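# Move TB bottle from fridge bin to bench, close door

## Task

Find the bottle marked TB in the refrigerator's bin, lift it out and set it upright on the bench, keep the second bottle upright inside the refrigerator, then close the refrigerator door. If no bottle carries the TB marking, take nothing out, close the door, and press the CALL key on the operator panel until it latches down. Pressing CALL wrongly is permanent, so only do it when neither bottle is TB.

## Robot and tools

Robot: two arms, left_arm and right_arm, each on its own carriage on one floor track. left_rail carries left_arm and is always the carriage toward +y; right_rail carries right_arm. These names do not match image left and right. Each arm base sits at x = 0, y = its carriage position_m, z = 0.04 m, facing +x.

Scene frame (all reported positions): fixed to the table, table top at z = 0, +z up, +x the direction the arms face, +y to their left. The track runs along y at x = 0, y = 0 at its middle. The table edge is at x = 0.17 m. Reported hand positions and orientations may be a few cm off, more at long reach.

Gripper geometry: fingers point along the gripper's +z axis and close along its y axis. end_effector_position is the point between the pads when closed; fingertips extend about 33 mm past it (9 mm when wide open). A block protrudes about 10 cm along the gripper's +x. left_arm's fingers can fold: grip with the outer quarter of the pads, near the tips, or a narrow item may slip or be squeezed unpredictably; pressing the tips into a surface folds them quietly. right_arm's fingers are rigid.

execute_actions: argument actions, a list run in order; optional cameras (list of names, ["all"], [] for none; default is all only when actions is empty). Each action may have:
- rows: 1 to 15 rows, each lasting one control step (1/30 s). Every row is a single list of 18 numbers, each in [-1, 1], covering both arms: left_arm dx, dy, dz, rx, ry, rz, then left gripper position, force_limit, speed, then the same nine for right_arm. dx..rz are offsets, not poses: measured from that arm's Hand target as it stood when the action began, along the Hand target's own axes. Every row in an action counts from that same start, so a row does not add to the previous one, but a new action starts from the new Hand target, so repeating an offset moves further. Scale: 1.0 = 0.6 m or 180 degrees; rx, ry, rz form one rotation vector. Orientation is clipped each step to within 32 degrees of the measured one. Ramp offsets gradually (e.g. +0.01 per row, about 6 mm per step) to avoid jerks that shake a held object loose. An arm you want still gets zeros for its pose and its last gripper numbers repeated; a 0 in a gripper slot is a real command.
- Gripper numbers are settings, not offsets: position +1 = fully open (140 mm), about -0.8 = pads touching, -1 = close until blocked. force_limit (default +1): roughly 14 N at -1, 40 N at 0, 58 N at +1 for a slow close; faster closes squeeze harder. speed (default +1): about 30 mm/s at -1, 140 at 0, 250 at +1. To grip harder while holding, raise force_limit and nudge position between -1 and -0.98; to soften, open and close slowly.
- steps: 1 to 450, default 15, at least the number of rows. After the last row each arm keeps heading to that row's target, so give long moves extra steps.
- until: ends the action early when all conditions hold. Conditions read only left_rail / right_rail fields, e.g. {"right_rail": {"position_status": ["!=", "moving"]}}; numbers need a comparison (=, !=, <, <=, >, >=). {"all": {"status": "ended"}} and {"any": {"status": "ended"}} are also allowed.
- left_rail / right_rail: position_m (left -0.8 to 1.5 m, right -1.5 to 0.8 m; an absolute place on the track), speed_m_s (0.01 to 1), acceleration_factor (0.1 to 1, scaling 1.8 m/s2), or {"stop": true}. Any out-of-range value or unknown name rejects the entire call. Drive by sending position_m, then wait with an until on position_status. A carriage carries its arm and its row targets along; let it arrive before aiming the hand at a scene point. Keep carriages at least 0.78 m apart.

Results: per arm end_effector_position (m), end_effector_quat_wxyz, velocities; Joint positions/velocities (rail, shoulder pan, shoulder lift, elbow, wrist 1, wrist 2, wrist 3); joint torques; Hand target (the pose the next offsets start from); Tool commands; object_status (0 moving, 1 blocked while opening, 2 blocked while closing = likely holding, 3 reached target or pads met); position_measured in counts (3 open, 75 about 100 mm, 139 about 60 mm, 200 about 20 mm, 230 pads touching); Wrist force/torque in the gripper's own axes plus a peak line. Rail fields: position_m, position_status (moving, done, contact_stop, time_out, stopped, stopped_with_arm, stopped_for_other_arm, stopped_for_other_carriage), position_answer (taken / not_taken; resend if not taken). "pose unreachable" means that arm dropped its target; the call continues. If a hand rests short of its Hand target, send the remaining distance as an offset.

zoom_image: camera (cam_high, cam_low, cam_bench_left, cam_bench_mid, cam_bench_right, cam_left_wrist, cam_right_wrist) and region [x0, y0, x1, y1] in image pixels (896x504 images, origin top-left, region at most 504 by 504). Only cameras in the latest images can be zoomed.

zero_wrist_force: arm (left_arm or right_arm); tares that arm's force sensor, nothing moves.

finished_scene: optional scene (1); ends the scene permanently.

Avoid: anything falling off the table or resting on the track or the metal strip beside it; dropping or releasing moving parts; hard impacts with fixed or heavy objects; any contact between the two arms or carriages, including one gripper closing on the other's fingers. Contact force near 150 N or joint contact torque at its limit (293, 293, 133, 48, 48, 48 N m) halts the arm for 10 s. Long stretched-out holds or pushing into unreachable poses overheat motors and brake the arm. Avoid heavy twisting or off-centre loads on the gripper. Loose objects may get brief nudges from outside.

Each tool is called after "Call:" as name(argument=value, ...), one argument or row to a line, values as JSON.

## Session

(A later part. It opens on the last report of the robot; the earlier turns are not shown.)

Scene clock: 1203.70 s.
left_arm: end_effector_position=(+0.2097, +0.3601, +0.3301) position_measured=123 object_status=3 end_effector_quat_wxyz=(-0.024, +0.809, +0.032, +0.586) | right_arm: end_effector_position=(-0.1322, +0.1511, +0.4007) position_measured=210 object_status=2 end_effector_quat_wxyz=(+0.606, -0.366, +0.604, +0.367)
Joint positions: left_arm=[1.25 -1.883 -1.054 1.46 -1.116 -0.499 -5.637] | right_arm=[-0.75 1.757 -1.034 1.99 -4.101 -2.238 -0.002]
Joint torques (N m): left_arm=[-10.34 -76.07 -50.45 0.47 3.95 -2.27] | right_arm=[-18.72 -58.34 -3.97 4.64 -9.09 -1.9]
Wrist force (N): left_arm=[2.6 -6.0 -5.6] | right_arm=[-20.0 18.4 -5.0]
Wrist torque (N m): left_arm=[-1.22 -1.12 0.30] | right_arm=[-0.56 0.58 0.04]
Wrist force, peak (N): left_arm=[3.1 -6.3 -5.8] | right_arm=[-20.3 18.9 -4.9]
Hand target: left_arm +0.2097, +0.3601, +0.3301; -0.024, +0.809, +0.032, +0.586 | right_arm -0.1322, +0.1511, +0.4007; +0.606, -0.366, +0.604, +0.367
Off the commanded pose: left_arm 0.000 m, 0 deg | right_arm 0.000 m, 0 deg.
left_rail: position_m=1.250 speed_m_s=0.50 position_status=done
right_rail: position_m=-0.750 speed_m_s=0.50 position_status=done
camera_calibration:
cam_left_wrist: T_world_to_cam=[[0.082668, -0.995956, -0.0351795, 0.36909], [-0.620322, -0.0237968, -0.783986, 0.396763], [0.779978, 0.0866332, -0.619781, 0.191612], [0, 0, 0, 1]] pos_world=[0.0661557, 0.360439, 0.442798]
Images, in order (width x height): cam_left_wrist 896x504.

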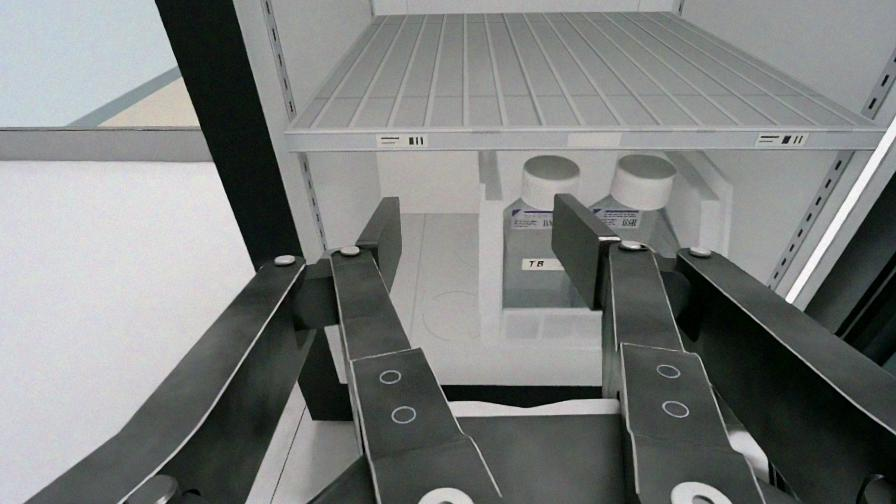

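Call:
execute_actions(
  actions=[
    {"rows":[[-0.0106,0.059,0.0612,0,0,0,0.05,-1,0,0,0,0,0,0,0,-1,0.2,-1]],"steps":12},
    {"rows":[[-0.0106,0.059,0.0612,0,0,0,0.05,-1,0,0,0,0,0,0,0,-1,0.2,-1]],"steps":45},
  ],
  cameras=["cam_left_wrist"],
)

Call:
zoom_image(
  camera="cam_left_wrist",
  region=[350, 60, 630, 340],
)

Scene clock: 1240.23 s.
left_arm: end_effector_position=(+0.2810, +0.2948, +0.2951) position_measured=123 object_status=3 end_effector_quat_wxyz=(-0.024, +0.809, +0.032, +0.586) | right_arm: end_effector_position=(-0.1322, +0.1511, +0.4007) position_measured=210 object_status=2 end_effector_quat_wxyz=(+0.606, -0.366, +0.604, +0.367)
Joint positions: left_arm=[1.25 -1.792 -0.948 1.376 -1.264 -0.433 -5.494] | right_arm=[-0.75 1.757 -1.034 1.99 -4.101 -2.238 -0.002]
Joint torques (N m): left_arm=[-16.55 -73.68 -63.32 -8.91 4.05 1.93] | right_arm=[-25.84 -58.12 -46.1 4.43 3.28 -1.83]
Wrist force (N): left_arm=[2.6 -6.0 -5.8] | right_arm=[-3.0 -9.9 -48.6]
Wrist torque (N m): left_arm=[-1.21 -1.12 0.07] | right_arm=[-1.92 1.04 0.03]
Wrist force, peak (N): left_arm=[4.2 -13.6 -16.5] | right_arm=[-8.7 4.1 -53.7]
Hand target: left_arm +0.2809, +0.2948, +0.2951; -0.024, +0.809, +0.032, +0.586 | right_arm -0.1322, +0.1511, +0.4007; +0.606, -0.366, +0.604, +0.367
Off the commanded pose: left_arm 0.000 m, 0 deg | right_arm 0.000 m, 0 deg.
left_rail: position_m=1.250 speed_m_s=0.50 position_status=done
right_rail: position_m=-0.750 speed_m_s=0.50 position_status=done
camera_calibration:
cam_left_wrist: T_world_to_cam=[[0.082668, -0.995956, -0.0351795, 0.296933], [-0.620322, -0.0237968, -0.783986, 0.411858], [0.779978, 0.0866332, -0.619781, 0.11998], [0, 0, 0, 1]] pos_world=[0.137356, 0.295139, 0.407698]
Images, in order (width x height): cam_left_wrist 896x504.

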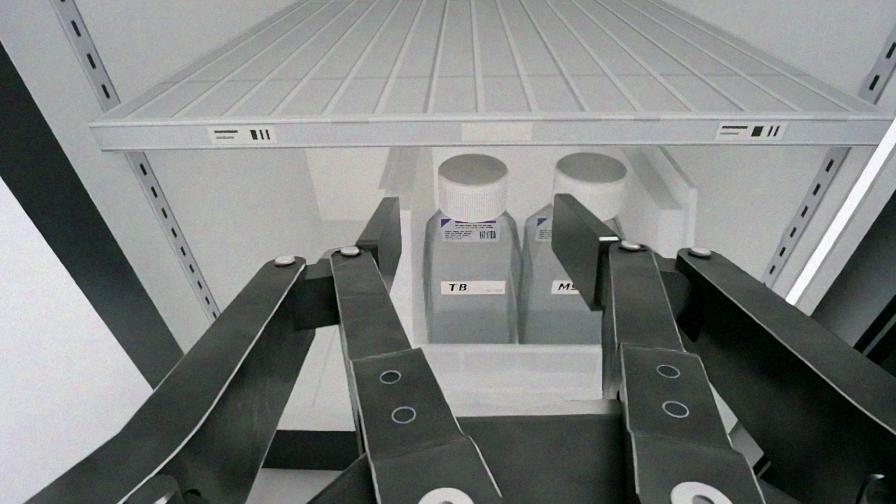

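Scaled by 1.800 from the camera's 896x504 image, which has a finer 1280x720 frame.

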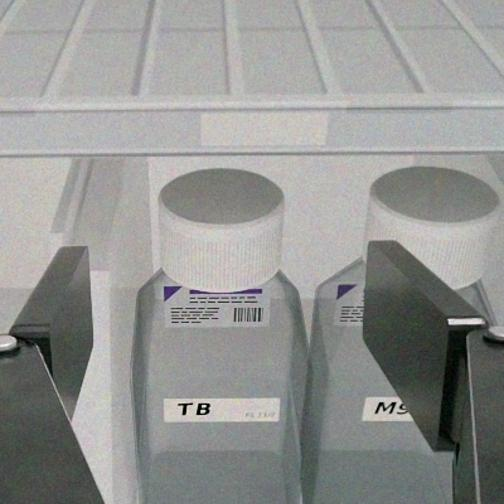

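Call:
execute_actions(
  actions=[
    {"rows":[[0,0,0,0,0,0,0.05,-1,0,0,-0.0102,-0.0302,-0.007,0,0,-1,0.2,-1]],"steps":30},
  ],
)

Scene clock: 1258.83 s.
left_arm: end_effector_position=(+0.2809, +0.2948, +0.2951) position_measured=123 object_status=3 end_effector_quat_wxyz=(-0.023, +0.809, +0.032, +0.586) | right_arm: end_effector_position=(-0.1352, +0.1322, +0.4007) position_measured=210 object_status=2 end_effector_quat_wxyz=(+0.602, -0.373, +0.600, +0.373)
Joint positions: left_arm=[1.25 -1.792 -0.948 1.376 -1.264 -0.433 -5.494] | right_arm=[-0.75 1.757 -1.057 2.035 -4.123 -2.217 -0.002]
Joint torques (N m): left_arm=[14.05 -93.01 -43.28 -2.73 3.43 1.79] | right_arm=[-15.07 -78.57 -6.31 -3.45 -7.45 1.29]
Wrist force (N): left_arm=[2.7 -5.6 -5.7] | right_arm=[-13.1 20.7 -6.4]
Wrist torque (N m): left_arm=[-1.13 -1.14 0.06] | right_arm=[-2.42 1.03 0.05]
Wrist force, peak (N): left_arm=[2.4 -5.9 -7.7] | right_arm=[-3.4 -10.2 -49.2]
Hand target: left_arm +0.2809, +0.2948, +0.2951; -0.024, +0.809, +0.032, +0.586 | right_arm -0.1352, +0.1322, +0.4007; +0.602, -0.373, +0.600, +0.373
Off the commanded pose: left_arm 0.000 m, 0 deg | right_arm 0.000 m, 0 deg.
left_rail: position_m=1.250 speed_m_s=0.50 position_status=done
right_rail: position_m=-0.750 speed_m_s=0.50 position_status=done

Call:
execute_actions(
  actions=[
    {"rows":[[0,0,0,0,0,0,0.05,-1,0,0,0,0,0,0,0,-1,0.2,-1],[0,0,0,0,0,0,0.05,-1,0,0,-0.009,-0.0302,-0.007,0,0,-1,0.2,-1]],"steps":14},
    {"rows":[[0,0,0,0,0,0,0.05,-1,0,0,-0.0215,-0.0596,-0.0139,0,0,-1,0.2,-1]],"steps":30},
  ],
)

Scene clock: 1267.13 s.
left_arm: end_effector_position=(+0.2809, +0.2948, +0.2951) position_measured=123 object_status=3 end_effector_quat_wxyz=(-0.024, +0.809, +0.032, +0.586) | right_arm: end_effector_position=(-0.1418, +0.0757, +0.4006) position_measured=210 object_status=2 end_effector_quat_wxyz=(+0.589, -0.392, +0.587, +0.393)
Joint positions: left_arm=[1.25 -1.792 -0.948 1.376 -1.264 -0.433 -5.494] | right_arm=[-0.75 1.755 -1.125 2.166 -4.186 -2.149 -0.002]
Joint torques (N m): left_arm=[10.8 -109.89 -37.89 -1.3 2.8 2.19] | right_arm=[-25.47 -71.96 -7.42 -3 -3.03 -2.11]
Wrist force (N): left_arm=[2.8 -5.9 -5.8] | right_arm=[-12.1 8.2 -3.6]
Wrist torque (N m): left_arm=[-1.21 -1.17 0.07] | right_arm=[-2.31 0.92 -0.06]
Wrist force, peak (N): left_arm=[2.9 -6.2 -5.8] | right_arm=[31.6 -5.3 5.4]
Hand target: left_arm +0.2809, +0.2948, +0.2951; -0.024, +0.809, +0.032, +0.586 | right_arm -0.1418, +0.0757, +0.4006; +0.589, -0.392, +0.587, +0.393
Off the commanded pose: left_arm 0.000 m, 0 deg | right_arm 0.000 m, 0 deg.
left_rail: position_m=1.250 speed_m_s=0.50 position_status=done
right_rail: position_m=-0.750 speed_m_s=0.50 position_status=done

Call:
execute_actions(
  actions=[
    {"rows":[[0,0,0,0,0,0,0.05,-1,0,0,-0.024,-0.0587,-0.0139,0,0,-1,0.2,-1]],"steps":14},
    {"rows":[[0,0,0,0,0,0,0.05,-1,0,0,-0.0265,-0.0577,-0.0139,0,0,-1,0.2,-1]],"steps":30},
  ],
  cameras=["cam_left_wrist","cam_right_wrist","cam_high"],
)

Scene clock: 1275.27 s.
left_arm: end_effector_position=(+0.2809, +0.2948, +0.2951) position_measured=123 object_status=3 end_effector_quat_wxyz=(-0.024, +0.809, +0.032, +0.586) | right_arm: end_effector_position=(-0.1390, -0.0003, +0.4004) position_measured=210 object_status=2 end_effector_quat_wxyz=(+0.571, -0.418, +0.570, +0.418)
Joint positions: left_arm=[1.25 -1.792 -0.948 1.376 -1.264 -0.433 -5.494] | right_arm=[-0.75 1.724 -1.219 2.345 -4.27 -2.03 -0.002]
Joint torques (N m): left_arm=[10.99 -109.02 -37.75 -1.61 2.84 1.66] | right_arm=[-24.18 -59.24 -5.42 -2.6 -3.93 -1.99]
Wrist force (N): left_arm=[2.7 -6.1 -5.7] | right_arm=[-13.3 10.5 -6.4]
Wrist torque (N m): left_arm=[-1.25 -1.14 0.06] | right_arm=[-2.35 0.90 -0.11]
Wrist force, peak (N): left_arm=[2.6 -6.2 -6.0] | right_arm=[22.9 17.3 -12.4]
Hand target: left_arm +0.2809, +0.2948, +0.2951; -0.024, +0.809, +0.032, +0.586 | right_arm -0.1390, -0.0003, +0.4004; +0.571, -0.418, +0.570, +0.418
Off the commanded pose: left_arm 0.000 m, 0 deg | right_arm 0.000 m, 0 deg.
left_rail: position_m=1.250 speed_m_s=0.50 position_status=done
right_rail: position_m=-0.750 speed_m_s=0.50 position_status=done
camera_calibration:
cam_left_wrist: T_world_to_cam=[[0.082668, -0.995956, -0.0351795, 0.296933], [-0.620322, -0.0237968, -0.783986, 0.411858], [0.779978, 0.0866332, -0.619781, 0.11998], [0, 0, 0, 1]] pos_world=[0.137356, 0.295139, 0.407698]
cam_right_wrist: T_world_to_cam=[[-0.953725, 0.296879, -0.0476625, -0.110037], [-0.156141, -0.353533, 0.922298, -0.400305], [0.256961, 0.887061, 0.383528, 0.0658808], [0, 0, 0, 1]] pos_world=[-0.184378, -0.167293, 0.338688]
Images, in order (width x height): cam_high 896x504, cam_left_wrist 896x504, cam_right_wrist 896x504.

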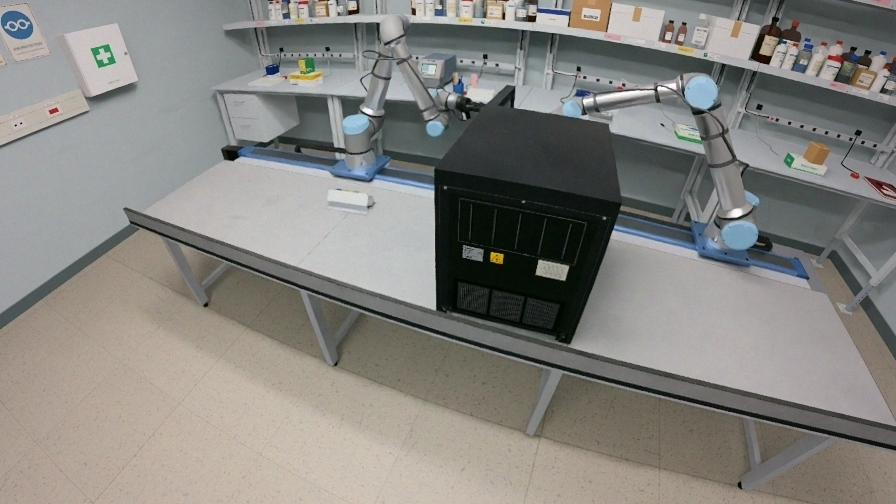

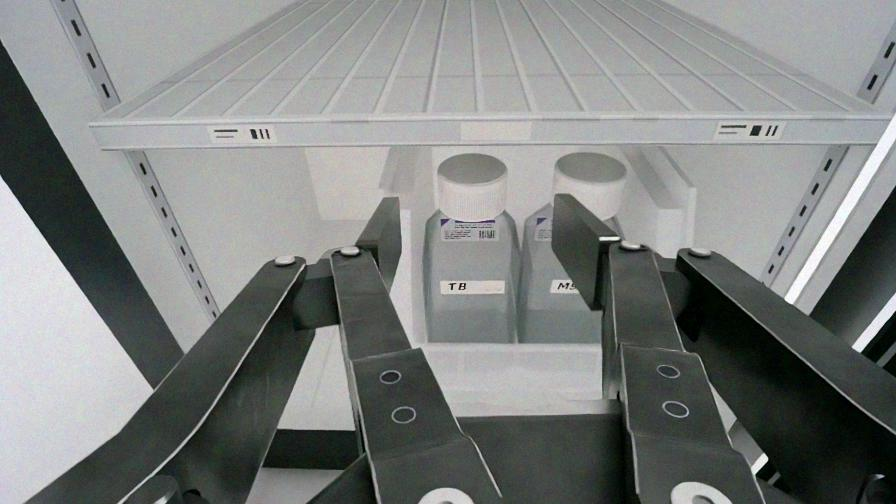

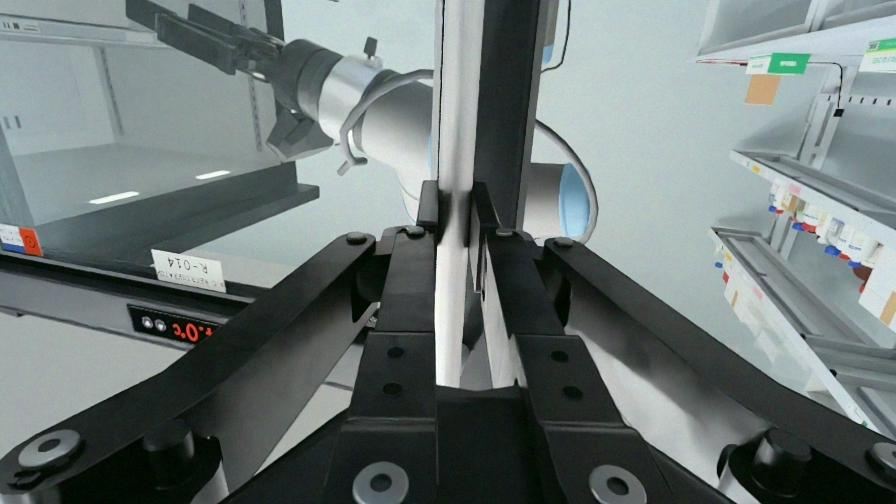

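Call:
execute_actions(
  actions=[
    {"rows":[[-0.004,0.0055,0.04,0,0,0,0.05,-1,0,0,0,0,0,0,0,-1,0.2,-1]],"steps":12},
    {"rows":[[0,0,0.06,0,0,0,0.05,-1,0,0,0,0,0,0,0,-1,0.2,-1]],"steps":40},
  ],
  cameras=["cam_left_wrist"],
)

Call:
zoom_image(
  camera="cam_left_wrist",
  region=[350, 60, 630, 340],
)

Scene clock: 1297.63 s.
left_arm: end_effector_position=(+0.3373, +0.2959, +0.2741) position_measured=123 object_status=3 end_effector_quat_wxyz=(-0.024, +0.809, +0.032, +0.586) | right_arm: end_effector_position=(-0.1390, -0.0003, +0.4004) position_measured=210 object_status=2 end_effector_quat_wxyz=(+0.571, -0.418, +0.570, +0.418)
Joint positions: left_arm=[1.25 -1.735 -0.941 1.422 -1.419 -0.397 -5.384] | right_arm=[-0.75 1.724 -1.219 2.345 -4.27 -2.03 -0.002]
Joint torques (N m): left_arm=[12.69 -113.49 -37.06 -6.08 5.09 2.07] | right_arm=[-27.17 -53.86 -5.7 -1.02 -4.24 -2.14]
Wrist force (N): left_arm=[2.7 -5.8 -5.7] | right_arm=[-13.4 10.3 -6.1]
Wrist torque (N m): left_arm=[-1.17 -1.12 0.07] | right_arm=[-2.41 0.88 -0.11]
Wrist force, peak (N): left_arm=[3.2 -4.7 -16.7] | right_arm=[-14.1 10.8 -6.4]
Hand target: left_arm +0.3373, +0.2959, +0.2741; -0.024, +0.809, +0.032, +0.586 | right_arm -0.1390, -0.0003, +0.4004; +0.571, -0.418, +0.570, +0.418
Off the commanded pose: left_arm 0.000 m, 0 deg | right_arm 0.000 m, 0 deg.
left_rail: position_m=1.250 speed_m_s=0.50 position_status=done
right_rail: position_m=-0.750 speed_m_s=0.50 position_status=done
camera_calibration:
cam_left_wrist: T_world_to_cam=[[0.082668, -0.995956, -0.0351795, 0.292631], [-0.620322, -0.0237968, -0.783986, 0.430485], [0.779978, 0.0866332, -0.619781, 0.0629408], [0, 0, 0, 1]] pos_world=[0.193756, 0.296239, 0.386798]
Images, in order (width x height): cam_left_wrist 896x504.

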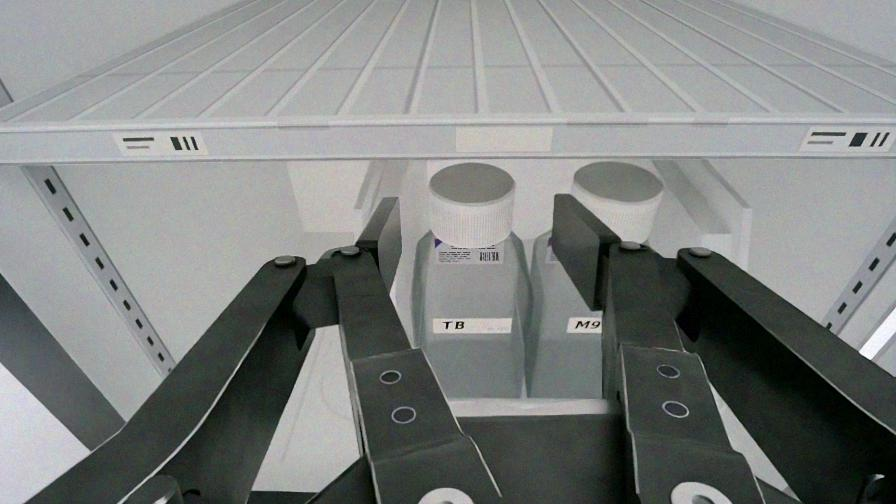

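Scaled by 1.800 from the camera's 896x504 image, which has a finer 1280x720 frame.

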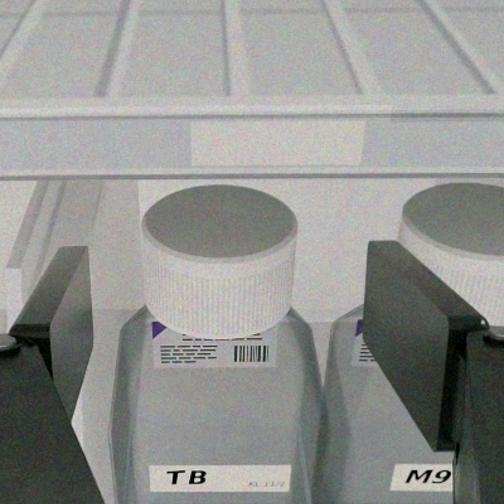

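Call:
execute_actions(
  actions=[
    {"rows":[[0.003,0,0.03,0,0,0,0.05,-1,0,0,0,0,0,0,0,-1,0.2,-1]],"steps":12},
    {"rows":[[0.002,0,0.055,0,0,0,0.05,-1,0,0,0,0,0,0,0,-1,0.2,-1]],"steps":40},
  ],
  cameras=["cam_left_wrist"],
)

Call:
zoom_image(
  camera="cam_left_wrist",
  region=[350, 60, 630, 340],
)

Scene clock: 1324.73 s.
left_arm: end_effector_position=(+0.3865, +0.2999, +0.2611) position_measured=123 object_status=3 end_effector_quat_wxyz=(-0.024, +0.809, +0.032, +0.586) | right_arm: end_effector_position=(-0.1390, -0.0003, +0.4004) position_measured=210 object_status=2 end_effector_quat_wxyz=(+0.571, -0.418, +0.570, +0.418)
Joint positions: left_arm=[1.25 -1.684 -0.935 1.459 -1.565 -0.369 -5.272] | right_arm=[-0.75 1.724 -1.219 2.345 -4.27 -2.03 -0.002]
Joint torques (N m): left_arm=[13.91 -110.85 -36.11 -7.19 4.76 1.87] | right_arm=[-25.9 -47.67 -6.4 0.31 -4.38 -1.91]
Wrist force (N): left_arm=[2.9 -5.8 -5.6] | right_arm=[-13.2 10.7 -6.7]
Wrist torque (N m): left_arm=[-1.19 -1.19 0.08] | right_arm=[-2.31 0.84 -0.11]
Wrist force, peak (N): left_arm=[3.4 -4.7 -16.2] | right_arm=[-14.0 10.7 -6.5]
Hand target: left_arm +0.3865, +0.2999, +0.2611; -0.024, +0.809, +0.032, +0.586 | right_arm -0.1390, -0.0003, +0.4004; +0.571, -0.418, +0.570, +0.418
Off the commanded pose: left_arm 0.000 m, 0 deg | right_arm 0.000 m, 0 deg.
left_rail: position_m=1.250 speed_m_s=0.50 position_status=done
right_rail: position_m=-0.750 speed_m_s=0.50 position_status=done
camera_calibration:
cam_left_wrist: T_world_to_cam=[[0.0826062, -0.995958, -0.0352576, 0.292131], [-0.620329, -0.0236974, -0.783983, 0.450801], [0.779979, 0.0866332, -0.61978, 0.0160995], [0, 0, 0, 1]] pos_world=[0.242956, 0.300239, 0.373698]
Images, in order (width x height): cam_left_wrist 896x504.

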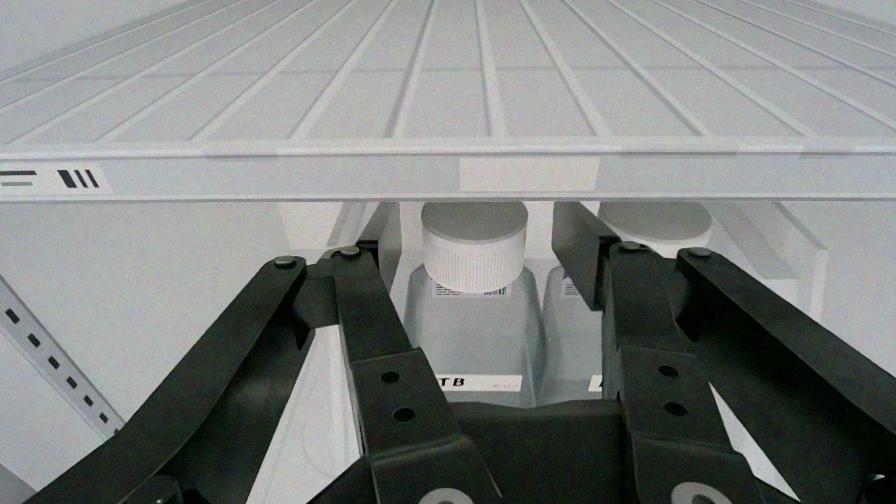

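Scaled by 1.800 from the camera's 896x504 image, which has a finer 1280x720 frame.

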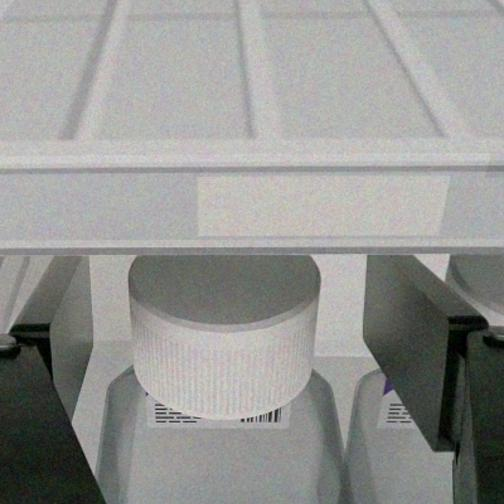

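Call:
execute_actions(
  actions=[
    {"rows":[[0,0,0,0,0,0,-1,0,-1,0,0,0,0,0,0,-1,0.2,-1]],"steps":90},
  ],
  cameras=["cam_left_wrist"],
)

Call:
zoom_image(
  camera="cam_left_wrist",
  region=[350, 60, 630, 340],
)

Scene clock: 1336.13 s.
left_arm: end_effector_position=(+0.3865, +0.2999, +0.2611) position_measured=161 object_status=2 end_effector_quat_wxyz=(-0.024, +0.809, +0.032, +0.586) | right_arm: end_effector_position=(-0.1390, -0.0003, +0.4004) position_measured=210 object_status=2 end_effector_quat_wxyz=(+0.571, -0.418, +0.570, +0.418)
Joint positions: left_arm=[1.25 -1.684 -0.935 1.459 -1.565 -0.369 -5.272] | right_arm=[-0.75 1.724 -1.219 2.345 -4.27 -2.03 -0.002]
Joint torques (N m): left_arm=[11.92 -99.57 -38.15 -6.55 4.39 1.22] | right_arm=[-26.45 -41.88 -9.6 0.94 -5.49 -1.57]
Wrist force (N): left_arm=[5.1 -8.3 -7.3] | right_arm=[-13.2 10.3 -6.8]
Wrist torque (N m): left_arm=[-1.15 -1.14 0.21] | right_arm=[-2.33 0.91 -0.11]
Wrist force, peak (N): left_arm=[5.5 -8.3 -7.3] | right_arm=[-14.1 10.7 -6.7]
Hand target: left_arm +0.3865, +0.2999, +0.2611; -0.024, +0.809, +0.032, +0.586 | right_arm -0.1390, -0.0003, +0.4004; +0.571, -0.418, +0.570, +0.418
Off the commanded pose: left_arm 0.000 m, 0 deg | right_arm 0.000 m, 0 deg.
left_rail: position_m=1.250 speed_m_s=0.50 position_status=done
right_rail: position_m=-0.750 speed_m_s=0.50 position_status=done
camera_calibration:
cam_left_wrist: T_world_to_cam=[[0.082668, -0.995956, -0.0351795, 0.291991], [-0.620322, -0.0237968, -0.783986, 0.450906], [0.779978, 0.0866332, -0.619781, 0.0161708], [0, 0, 0, 1]] pos_world=[0.242956, 0.300139, 0.373798]
Images, in order (width x height): cam_left_wrist 896x504.

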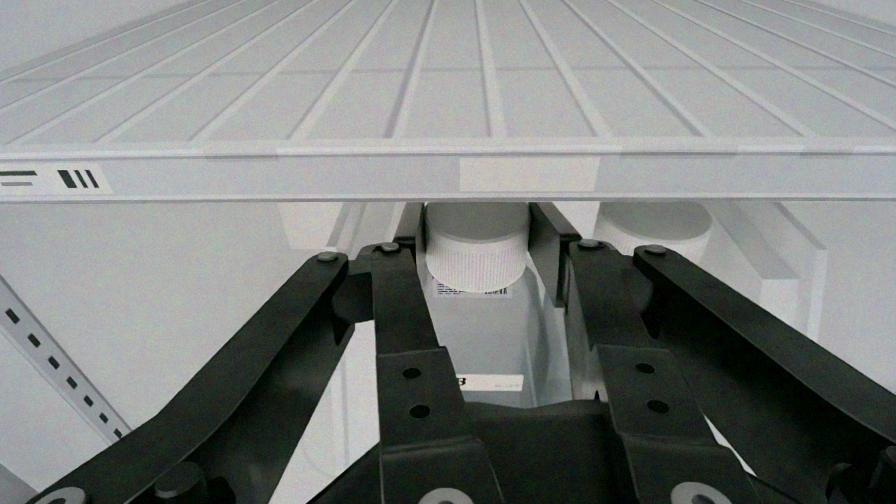

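Scaled by 1.800 from the camera's 896x504 image, which has a finer 1280x720 frame.

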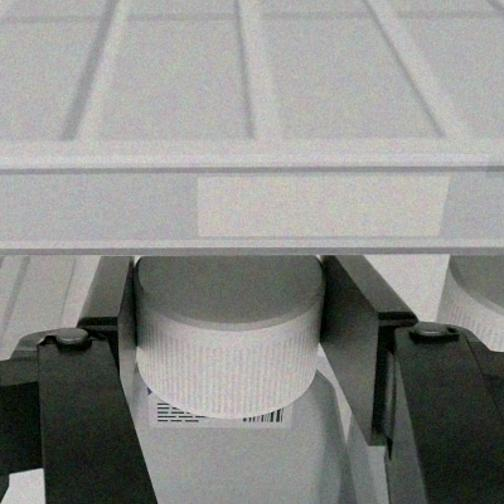

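Call:
execute_actions(
  actions=[
    {"rows":[[0,0,0,0,0,0,0.05,0,-1,0,0,0,0,0,0,-1,0.2,-1]],"steps":60},
    {"rows":[[0,0,-0.06,0,0,0,0.05,0,-1,0,0,0,0,0,0,-1,0.2,-1]],"steps":14},
    {"rows":[[0,0,-0.06,0,0,0,0.05,0,-1,0,0,0,0,0,0,-1,0.2,-1]],"steps":14},
    {"rows":[[0,0,-0.1,0,0,0,0.05,0,-1,0,0,0,0,0,0,-1,0.2,-1]],"steps":14},
    {"rows":[[0,0,-0.1,0,0,0,0.05,0,-1,0,0,0,0,0,0,-1,0.2,-1]],"steps":45},
  ],
  cameras=["cam_left_wrist"],
)

Scene clock: 1438.23 s.
left_arm: end_effector_position=(+0.2047, +0.2854, +0.3209) position_measured=123 object_status=3 end_effector_quat_wxyz=(-0.024, +0.809, +0.032, +0.586) | right_arm: end_effector_position=(-0.1390, -0.0003, +0.4004) position_measured=210 object_status=2 end_effector_quat_wxyz=(+0.571, -0.418, +0.570, +0.418)
Joint positions: left_arm=[1.25 -1.865 -0.932 1.283 -1.083 -0.485 -5.611] | right_arm=[-0.75 1.724 -1.219 2.345 -4.27 -2.03 -0.002]
Joint torques (N m): left_arm=[-11.39 -85.64 -52.27 0.76 -0.11 -2.08] | right_arm=[-22.99 -41.54 -14.67 2.36 -7.61 -1.73]
Wrist force (N): left_arm=[2.6 -6.0 -5.3] | right_arm=[-13.7 10.5 -6.4]
Wrist torque (N m): left_arm=[-1.23 -1.11 0.28] | right_arm=[-2.36 0.91 -0.11]
Wrist force, peak (N): left_arm=[5.8 -4.0 -13.6] | right_arm=[-13.8 11.1 -6.6]
Hand target: left_arm +0.2047, +0.2854, +0.3209; -0.024, +0.809, +0.032, +0.586 | right_arm -0.1390, -0.0003, +0.4004; +0.571, -0.418, +0.570, +0.418
Off the commanded pose: left_arm 0.000 m, 0 deg | right_arm 0.000 m, 0 deg.
left_rail: position_m=1.250 speed_m_s=0.50 position_status=done
right_rail: position_m=-0.750 speed_m_s=0.50 position_status=done
camera_calibration:
cam_left_wrist: T_world_to_cam=[[0.082668, -0.995956, -0.0351795, 0.294778], [-0.620322, -0.0237968, -0.783986, 0.384593], [0.779978, 0.0866332, -0.619781, 0.196219], [0, 0, 0, 1]] pos_world=[0.0611557, 0.285739, 0.433498]
Images, in order (width x height): cam_left_wrist 896x504.

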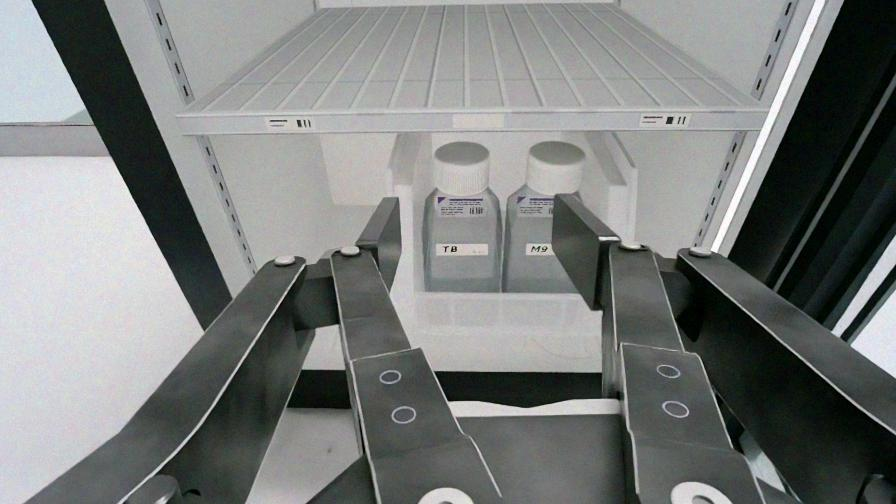

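Call:
execute_actions(
  actions=[
    {"rows":[[0,0,0,0,0,0.1333,0.05,0,-1,0,0,0,0,0,0,-1,0.2,-1]],"steps":11},
    {"rows":[[0,0,0,0,0,0.1333,0.05,0,-1,0,0,0,0,0,0,-1,0.2,-1]],"steps":11},
    {"rows":[[0,0,0,0,0,0.1333,0.05,0,-1,0,0,0,0,0,0,-1,0.2,-1]],"steps":11},
    {"rows":[[0,0,0,0,0,0.1333,0.05,0,-1,0,0,0,0,0,0,-1,0.2,-1]],"steps":11},
    {"rows":[[0,0,0,0,0,0.1333,0.05,0,-1,0,0,0,0,0,0,-1,0.2,-1]],"steps":11},
    {"rows":[[0,0,0,0,0,0.1333,0.05,0,-1,0,0,0,0,0,0,-1,0.2,-1]],"steps":11},
    {"rows":[[0,0,0,0,0,0.1333,0.05,0,-1,0,0,0,0,0,0,-1,0.2,-1]],"steps":11},
    {"rows":[[0,0,0,0,0,0.1333,0.05,0,-1,0,0,0,0,0,0,-1,0.2,-1]],"steps":11},
    {"rows":[[0,0,0,0,0,0.1333,0.05,0,-1,0,0,0,0,0,0,-1,0.2,-1]],"steps":11},
    {"rows":[[0,0,0,0,0,0.1333,0.05,0,-1,0,0,0,0,0,0,-1,0.2,-1]],"steps":11},
    {"rows":[[0,0,0,0,0,0.1333,0.05,0,-1,0,0,0,0,0,0,-1,0.2,-1]],"steps":11},
    {"rows":[[0,0,0,0,0,0.1333,0.05,0,-1,0,0,0,0,0,0,-1,0.2,-1]],"steps":11},
    {"rows":[[0,0,0,0,0,0.1333,0.05,0,-1,0,0,0,0,0,0,-1,0.2,-1]],"steps":11},
    {"rows":[[0,0,0,0,0,0.1333,0.05,0,-1,0,0,0,0,0,0,-1,0.2,-1]],"steps":11},
    {"rows":[[0,0,0,0,0,0.1338,0.05,0,-1,0,0,0,0,0,0,-1,0.2,-1]],"steps":45},
  ],
)

Scene clock: 1463.40 s.
left_arm: end_effector_position=(+0.2047, +0.2854, +0.3209) position_measured=123 object_status=3 end_effector_quat_wxyz=(-0.024, +0.809, +0.032, +0.586) | right_arm: end_effector_position=(-0.1390, -0.0003, +0.4004) position_measured=210 object_status=2 end_effector_quat_wxyz=(+0.571, -0.418, +0.570, +0.418)
Joint positions: left_arm=[1.25 -1.865 -0.932 1.283 -1.083 -0.485 0.672] | right_arm=[-0.75 1.724 -1.219 2.345 -4.27 -2.03 -0.002]
Joint torques (N m): left_arm=[11.57 -115.56 -38.55 -5.19 0.15 2.04] | right_arm=[-18.67 -42.04 -19.48 3.21 -10.1 -1.79]
Wrist force (N): left_arm=[2.9 -6.0 -5.3] | right_arm=[-13.0 10.7 -6.4]
Wrist torque (N m): left_arm=[-1.22 -1.18 0.05] | right_arm=[-2.31 0.80 -0.11]
Wrist force, peak (N): left_arm=[4.5 -9.9 -4.8] | right_arm=[-14.0 11.1 -6.6]
Hand target: left_arm +0.2047, +0.2854, +0.3209; -0.024, +0.809, +0.032, +0.586 | right_arm -0.1390, -0.0003, +0.4004; +0.571, -0.418, +0.570, +0.418
Off the commanded pose: left_arm 0.000 m, 0 deg | right_arm 0.000 m, 0 deg.
left_rail: position_m=1.250 speed_m_s=0.50 position_status=done
right_rail: position_m=-0.750 speed_m_s=0.50 position_status=done

Call:
execute_actions(
  actions=[
    {"rows":[[0,0,0,0,0.0278,0,0.05,0,-1,0,0,0,0,0,0,-1,0.2,-1]],"steps":20},
    {"rows":[[0,0,0,0,0.0278,0,0.05,0,-1,0,0,0,0,0,0,-1,0.2,-1]],"steps":20},
    {"rows":[[0,0,0,0,0.0278,0,0.05,0,-1,0,0,0,0,0,0,-1,0.2,-1]],"steps":20},
    {"rows":[[0,0,0,0,0.0278,0,0.05,0,-1,0,0,0,0,0,0,-1,0.2,-1]],"steps":20},
    {"rows":[[0,0,0,0,0.0278,0,0.05,0,-1,0,0,0,0,0,0,-1,0.2,-1]],"steps":20},
    {"rows":[[0,0,0,0,0.0278,0,0.05,0,-1,0,0,0,0,0,0,-1,0.2,-1]],"steps":20},
    {"rows":[[0,0,0,0,0.0278,0,0.05,0,-1,0,0,0,0,0,0,-1,0.2,-1]],"steps":40},
  ],
  cameras=["cam_left_wrist","cam_bench_left","cam_high"],
)

Scene clock: 1479.13 s.
left_arm: end_effector_position=(+0.2047, +0.2854, +0.3209) position_measured=123 object_status=3 end_effector_quat_wxyz=(-0.032, +0.595, +0.023, +0.803) | right_arm: end_effector_position=(-0.1390, -0.0003, +0.4004) position_measured=210 object_status=2 end_effector_quat_wxyz=(+0.571, -0.418, +0.570, +0.418)
Joint positions: left_arm=[1.25 -1.867 -0.528 0.914 0.306 -0.473 -0.635] | right_arm=[-0.75 1.724 -1.219 2.345 -4.27 -2.03 -0.002]
Joint torques (N m): left_arm=[10.79 -103.71 -46.26 7.18 -3.58 -1.98] | right_arm=[-14.16 -43.91 -19.64 3.26 -10.49 -1.68]
Wrist force (N): left_arm=[2.9 -5.9 -4.9] | right_arm=[-13.9 10.5 -6.5]
Wrist torque (N m): left_arm=[-1.18 -1.32 0.29] | right_arm=[-2.35 0.98 -0.11]
Wrist force, peak (N): left_arm=[7.5 -7.5 -4.7] | right_arm=[-13.9 10.9 -6.6]
Hand target: left_arm +0.2047, +0.2854, +0.3209; -0.032, +0.595, +0.023, +0.803 | right_arm -0.1390, -0.0003, +0.4004; +0.571, -0.418, +0.570, +0.418
Off the commanded pose: left_arm 0.000 m, 0 deg | right_arm 0.000 m, 0 deg.
left_rail: position_m=1.250 speed_m_s=0.50 position_status=done
right_rail: position_m=-0.750 speed_m_s=0.50 position_status=done
camera_calibration:
cam_left_wrist: T_world_to_cam=[[0.101723, -0.994451, -0.026809, 0.287775], [-0.0597103, 0.0207968, -0.997999, 0.325762], [0.993019, 0.103121, -0.0572635, -0.0325527], [0, 0, 0, 1]] pos_world=[0.0225034, 0.282761, 0.330961]
Images, in order (width x height): cam_high 896x504, cam_bench_left 896x504, cam_left_wrist 896x504.

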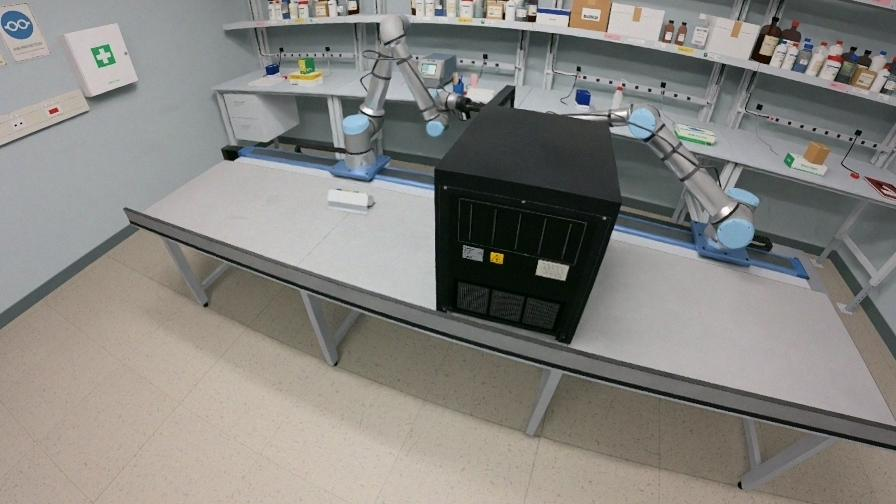

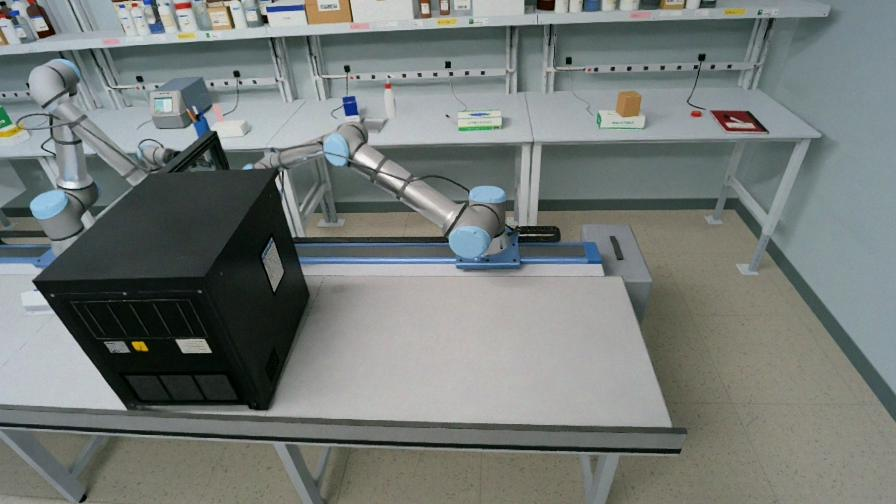

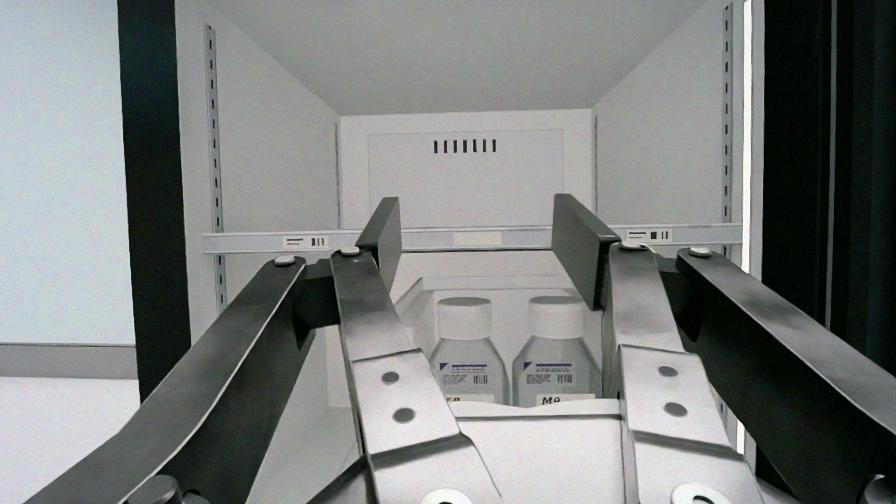

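Call:
zoom_image(
  camera="cam_left_wrist",
  region=[380, 200, 640, 420],
)

Scaled by 1.938 from the camera's 896x504 image, which has a finer 1280x720 frame.

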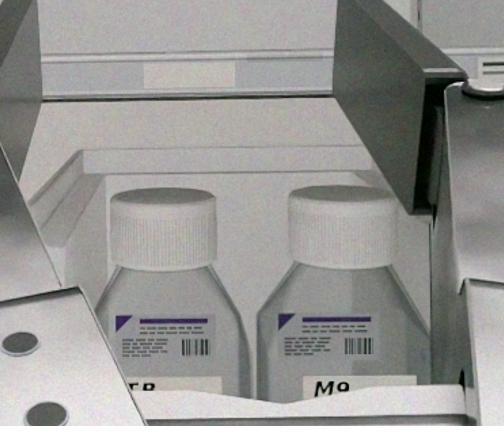

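Call:
execute_actions(
  actions=[
    {"rows":[[0,0,0,0,-0.0556,0,0.05,0,-1,0,0,0,0,0,0,-1,0.2,-1]],"steps":18},
    {"rows":[[0,0,0,0,-0.0556,0,0.05,0,-1,0,0,0,0,0,0,-1,0.2,-1]],"steps":18},
    {"rows":[[0,0,0,0,-0.0556,0,0.05,0,-1,0,0,0,0,0,0,-1,0.2,-1]],"steps":18},
    {"rows":[[0,0,0,0,-0.0278,0,0.05,0,-1,0,0,0,0,0,0,-1,0.2,-1]],"steps":40},
    {"rows":[[0,0,0.1,0,0,0,0.05,0,-1,0,0,0,0,0,0,-1,0.2,-1]],"steps":14},
    {"rows":[[0,0,0.1,0,0,0,0.05,0,-1,0,0,0,0,0,0,-1,0.2,-1]],"steps":14},
    {"rows":[[0,0,0.06,0,0,0,0.05,0,-1,0,0,0,0,0,0,-1,0.2,-1]],"steps":14},
    {"rows":[[0,0,0.0663,0,0,0,0.05,0,-1,0,0,0,0,0,0,-1,0.2,-1]],"steps":45},
  ],
  cameras=["cam_left_wrist"],
)

Scene clock: 1518.90 s.
left_arm: end_effector_position=(+0.3901, +0.3001, +0.2599) position_measured=123 object_status=3 end_effector_quat_wxyz=(-0.024, +0.809, +0.032, +0.586) | right_arm: end_effector_position=(-0.1390, -0.0003, +0.4004) position_measured=210 object_status=2 end_effector_quat_wxyz=(+0.571, -0.418, +0.570, +0.418)
Joint positions: left_arm=[1.25 -1.681 -0.934 1.461 -1.577 -0.367 1.02] | right_arm=[-0.75 1.724 -1.219 2.345 -4.27 -2.03 -0.002]
Joint torques (N m): left_arm=[10.43 -110.77 -36.16 -6.64 4.88 1.95] | right_arm=[-13.3 -42.94 -20.29 3.22 -10.48 -1.86]
Wrist force (N): left_arm=[2.6 -5.7 -5.8] | right_arm=[-13.7 10.4 -7.0]
Wrist torque (N m): left_arm=[-1.17 -1.12 0.08] | right_arm=[-2.38 0.93 -0.11]
Wrist force, peak (N): left_arm=[3.1 -4.3 -21.5] | right_arm=[-13.9 11.1 -6.7]
Hand target: left_arm +0.3901, +0.3001, +0.2599; -0.024, +0.809, +0.032, +0.586 | right_arm -0.1390, -0.0003, +0.4004; +0.571, -0.418, +0.570, +0.418
Off the commanded pose: left_arm 0.000 m, 0 deg | right_arm 0.000 m, 0 deg.
left_rail: position_m=1.250 speed_m_s=0.50 position_status=done
right_rail: position_m=-0.750 speed_m_s=0.50 position_status=done
camera_calibration:
cam_left_wrist: T_world_to_cam=[[0.0826062, -0.995958, -0.0352576, 0.291994], [-0.620329, -0.0236974, -0.783983, 0.452176], [0.779979, 0.0866332, -0.61978, 0.0125925], [0, 0, 0, 1]] pos_world=[0.246556, 0.300439, 0.372598]
Images, in order (width x height): cam_left_wrist 896x504.

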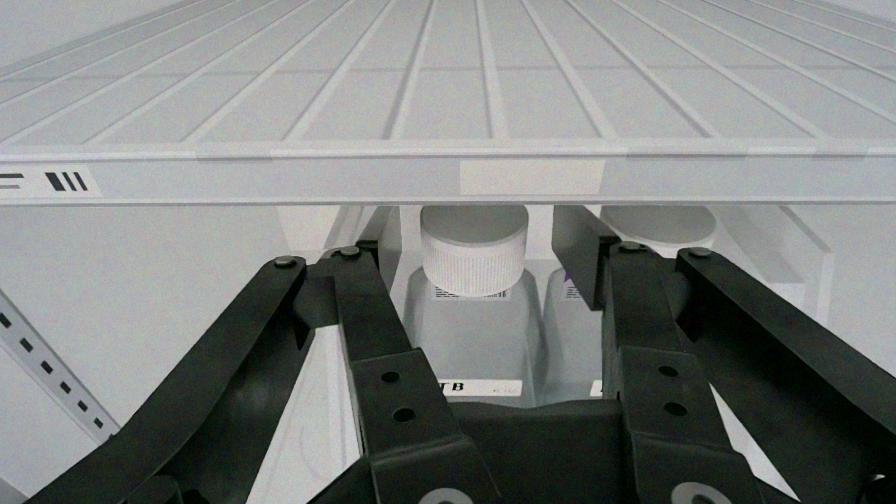

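Call:
execute_actions(
  actions=[
    {"rows":[[0,0,0,0,0,0,-1,0,-1,0,0,0,0,0,0,-1,0.2,-1]],"steps":90},
    {"rows":[[0.003,0,-0.001,0,0,0,-1,0,-1,0,0,0,0,0,0,-1,0.2,-1],[0.006,0,-0.002,0,0,0,-1,0,-1,0,0,0,0,0,0,-1,0.2,-1],[0.009,0,-0.003,0,0,0,-1,0,-1,0,0,0,0,0,0,-1,0.2,-1],[0.0127,0,-0.0041,0,0,0,-1,0,-1,0,0,0,0,0,0,-1,0.2,-1]],"steps":30},
  ],
  cameras=["cam_left_wrist"],
)

Scene clock: 1529.10 s.
left_arm: end_effector_position=(+0.3902, +0.3001, +0.2679) position_measured=161 object_status=2 end_effector_quat_wxyz=(-0.024, +0.809, +0.032, +0.586) | right_arm: end_effector_position=(-0.1390, -0.0003, +0.4004) position_measured=210 object_status=2 end_effector_quat_wxyz=(+0.571, -0.418, +0.570, +0.418)
Joint positions: left_arm=[1.25 -1.681 -0.94 1.456 -1.566 -0.367 1.02] | right_arm=[-0.75 1.724 -1.219 2.345 -4.27 -2.03 -0.002]
Joint torques (N m): left_arm=[12.19 -114.1 -52.42 -0.91 5.43 -1.82] | right_arm=[-13.99 -41.3 -21.01 3.45 -10.2 -1.73]
Wrist force (N): left_arm=[-0.8 -6.0 -4.4] | right_arm=[-13.5 10.4 -6.5]
Wrist torque (N m): left_arm=[-1.24 -1.27 0.10] | right_arm=[-2.39 0.97 -0.11]
Wrist force, peak (N): left_arm=[5.1 -8.5 -7.4] | right_arm=[-13.8 10.9 -6.7]
Hand target: left_arm +0.3902, +0.3001, +0.2680; -0.024, +0.809, +0.032, +0.586 | right_arm -0.1390, -0.0003, +0.4004; +0.571, -0.418, +0.570, +0.418
Off the commanded pose: left_arm 0.000 m, 0 deg | right_arm 0.000 m, 0 deg.
left_rail: position_m=1.250 speed_m_s=0.50 position_status=done
right_rail: position_m=-0.750 speed_m_s=0.50 position_status=done
camera_calibration:
cam_left_wrist: T_world_to_cam=[[0.082668, -0.995956, -0.0351795, 0.292223], [-0.620322, -0.0237968, -0.783986, 0.458539], [0.779978, 0.0866332, -0.619781, 0.0174734], [0, 0, 0, 1]] pos_world=[0.246656, 0.300439, 0.380598]
Images, in order (width x height): cam_left_wrist 896x504.

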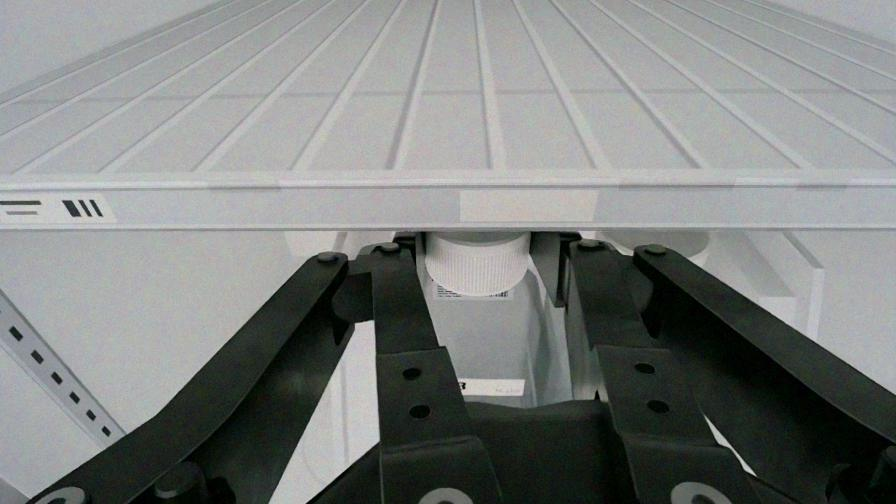

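Call:
execute_actions(
  actions=[
    {"rows":[[-0.0059,0,-0.0192,0,0.0278,0,-1,0,-1,0,0,0,0,0,0,-1,0.2,-1]],"steps":25},
    {"rows":[[-0.0057,0,-0.019,0,0.0278,0,-1,0,-1,0,0,0,0,0,0,-1,0.2,-1]],"steps":40},
  ],
  cameras=["cam_left_wrist"],
)

Scene clock: 1546.77 s.
left_arm: end_effector_position=(+0.3663, +0.2982, +0.2674) position_measured=161 object_status=2 end_effector_quat_wxyz=(-0.026, +0.755, +0.030, +0.655) | right_arm: end_effector_position=(-0.1390, -0.0003, +0.4004) position_measured=210 object_status=2 end_effector_quat_wxyz=(+0.571, -0.418, +0.570, +0.418)
Joint positions: left_arm=[1.25 -1.719 -0.868 1.363 -1.06 -0.267 0.55] | right_arm=[-0.75 1.724 -1.219 2.345 -4.27 -2.03 -0.002]
Joint torques (N m): left_arm=[-12.11 -89.82 -50.86 1.12 0.42 -2.38] | right_arm=[-12.35 -45.69 -18.4 3.25 -10.12 -1.45]
Wrist force (N): left_arm=[-0.8 -6.4 -4.9] | right_arm=[-13.0 10.4 -6.7]
Wrist torque (N m): left_arm=[-1.32 -1.41 0.30] | right_arm=[-2.37 0.88 -0.11]
Wrist force, peak (N): left_arm=[-3.7 -7.1 -5.1] | right_arm=[-13.5 10.8 -7.0]
Hand target: left_arm +0.3663, +0.2982, +0.2674; -0.026, +0.755, +0.030, +0.655 | right_arm -0.1390, -0.0003, +0.4004; +0.571, -0.418, +0.570, +0.418
Off the commanded pose: left_arm 0.000 m, 0 deg | right_arm 0.000 m, 0 deg.
left_rail: position_m=1.250 speed_m_s=0.50 position_status=done
right_rail: position_m=-0.750 speed_m_s=0.50 position_status=done
camera_calibration:
cam_left_wrist: T_world_to_cam=[[0.0885132, -0.995495, -0.0339883, 0.289683], [-0.47504, -0.0121967, -0.879879, 0.412269], [0.875501, 0.0940268, -0.47398, -0.0402195], [0, 0, 0, 1]] pos_world=[0.205416, 0.297188, 0.35353]
Images, in order (width x height): cam_left_wrist 896x504.

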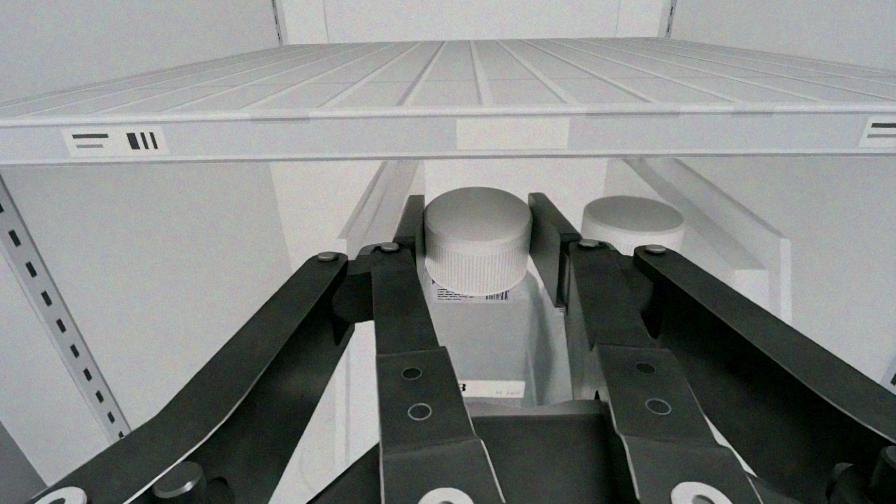

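Call:
execute_actions(
  actions=[
    {"rows":[[-0.006,0,-0.0192,0,0.0278,0,-1,0,-1,0,0,0,0,0,0,-1,0.2,-1]],"steps":25},
    {"rows":[[-0.0058,0,-0.019,0,0.0278,0,-1,0,-1,0,0,0,0,0,0,-1,0.2,-1]],"steps":25},
    {"rows":[[-0.0057,0,-0.0192,0,0.0278,0,-1,0,-1,0,0,0,0,0,0,-1,0.2,-1]],"steps":40},
  ],
  cameras=["cam_left_wrist"],
)

Scene clock: 1556.30 s.
left_arm: end_effector_position=(+0.3315, +0.2955, +0.2589) position_measured=161 object_status=2 end_effector_quat_wxyz=(-0.030, +0.663, +0.026, +0.748) | right_arm: end_effector_position=(-0.1390, -0.0003, +0.4004) position_measured=210 object_status=2 end_effector_quat_wxyz=(+0.571, -0.418, +0.570, +0.418)
Joint positions: left_arm=[1.25 -1.755 -0.614 1.061 -0.013 -0.289 -0.418] | right_arm=[-0.75 1.724 -1.219 2.345 -4.27 -2.03 -0.002]
Joint torques (N m): left_arm=[13.33 -103.74 -47.24 6.06 -4 -2] | right_arm=[-11.08 -43.1 -19.7 3.21 -9.71 -1.88]
Wrist force (N): left_arm=[-1.2 -5.8 -5.6] | right_arm=[-13.1 10.6 -6.5]
Wrist torque (N m): left_arm=[-1.16 -1.46 0.29] | right_arm=[-2.32 0.92 -0.11]
Wrist force, peak (N): left_arm=[-5.4 -6.4 -7.1] | right_arm=[-13.2 11.1 -6.8]
Hand target: left_arm +0.3315, +0.2955, +0.2589; -0.030, +0.663, +0.026, +0.748 | right_arm -0.1390, -0.0003, +0.4004; +0.571, -0.418, +0.570, +0.418
Off the commanded pose: left_arm 0.000 m, 0 deg | right_arm 0.000 m, 0 deg.
left_rail: position_m=1.250 speed_m_s=0.50 position_status=done
right_rail: position_m=-0.750 speed_m_s=0.50 position_status=done
camera_calibration:
cam_left_wrist: T_world_to_cam=[[0.0968093, -0.994838, -0.0304306, 0.285946], [-0.231722, 0.00720583, -0.972755, 0.325764], [0.967953, 0.101223, -0.229828, -0.109544], [0, 0, 0, 1]] pos_world=[0.153838, 0.293211, 0.300414]
Images, in order (width x height): cam_left_wrist 896x504.

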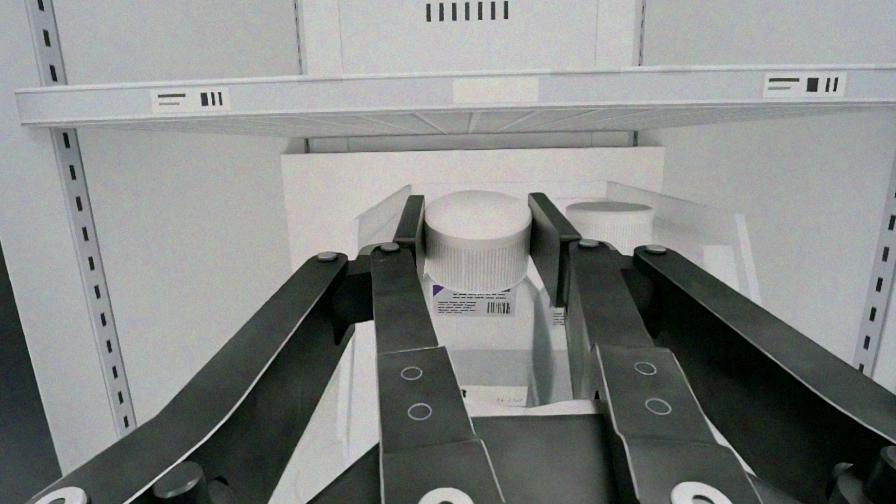

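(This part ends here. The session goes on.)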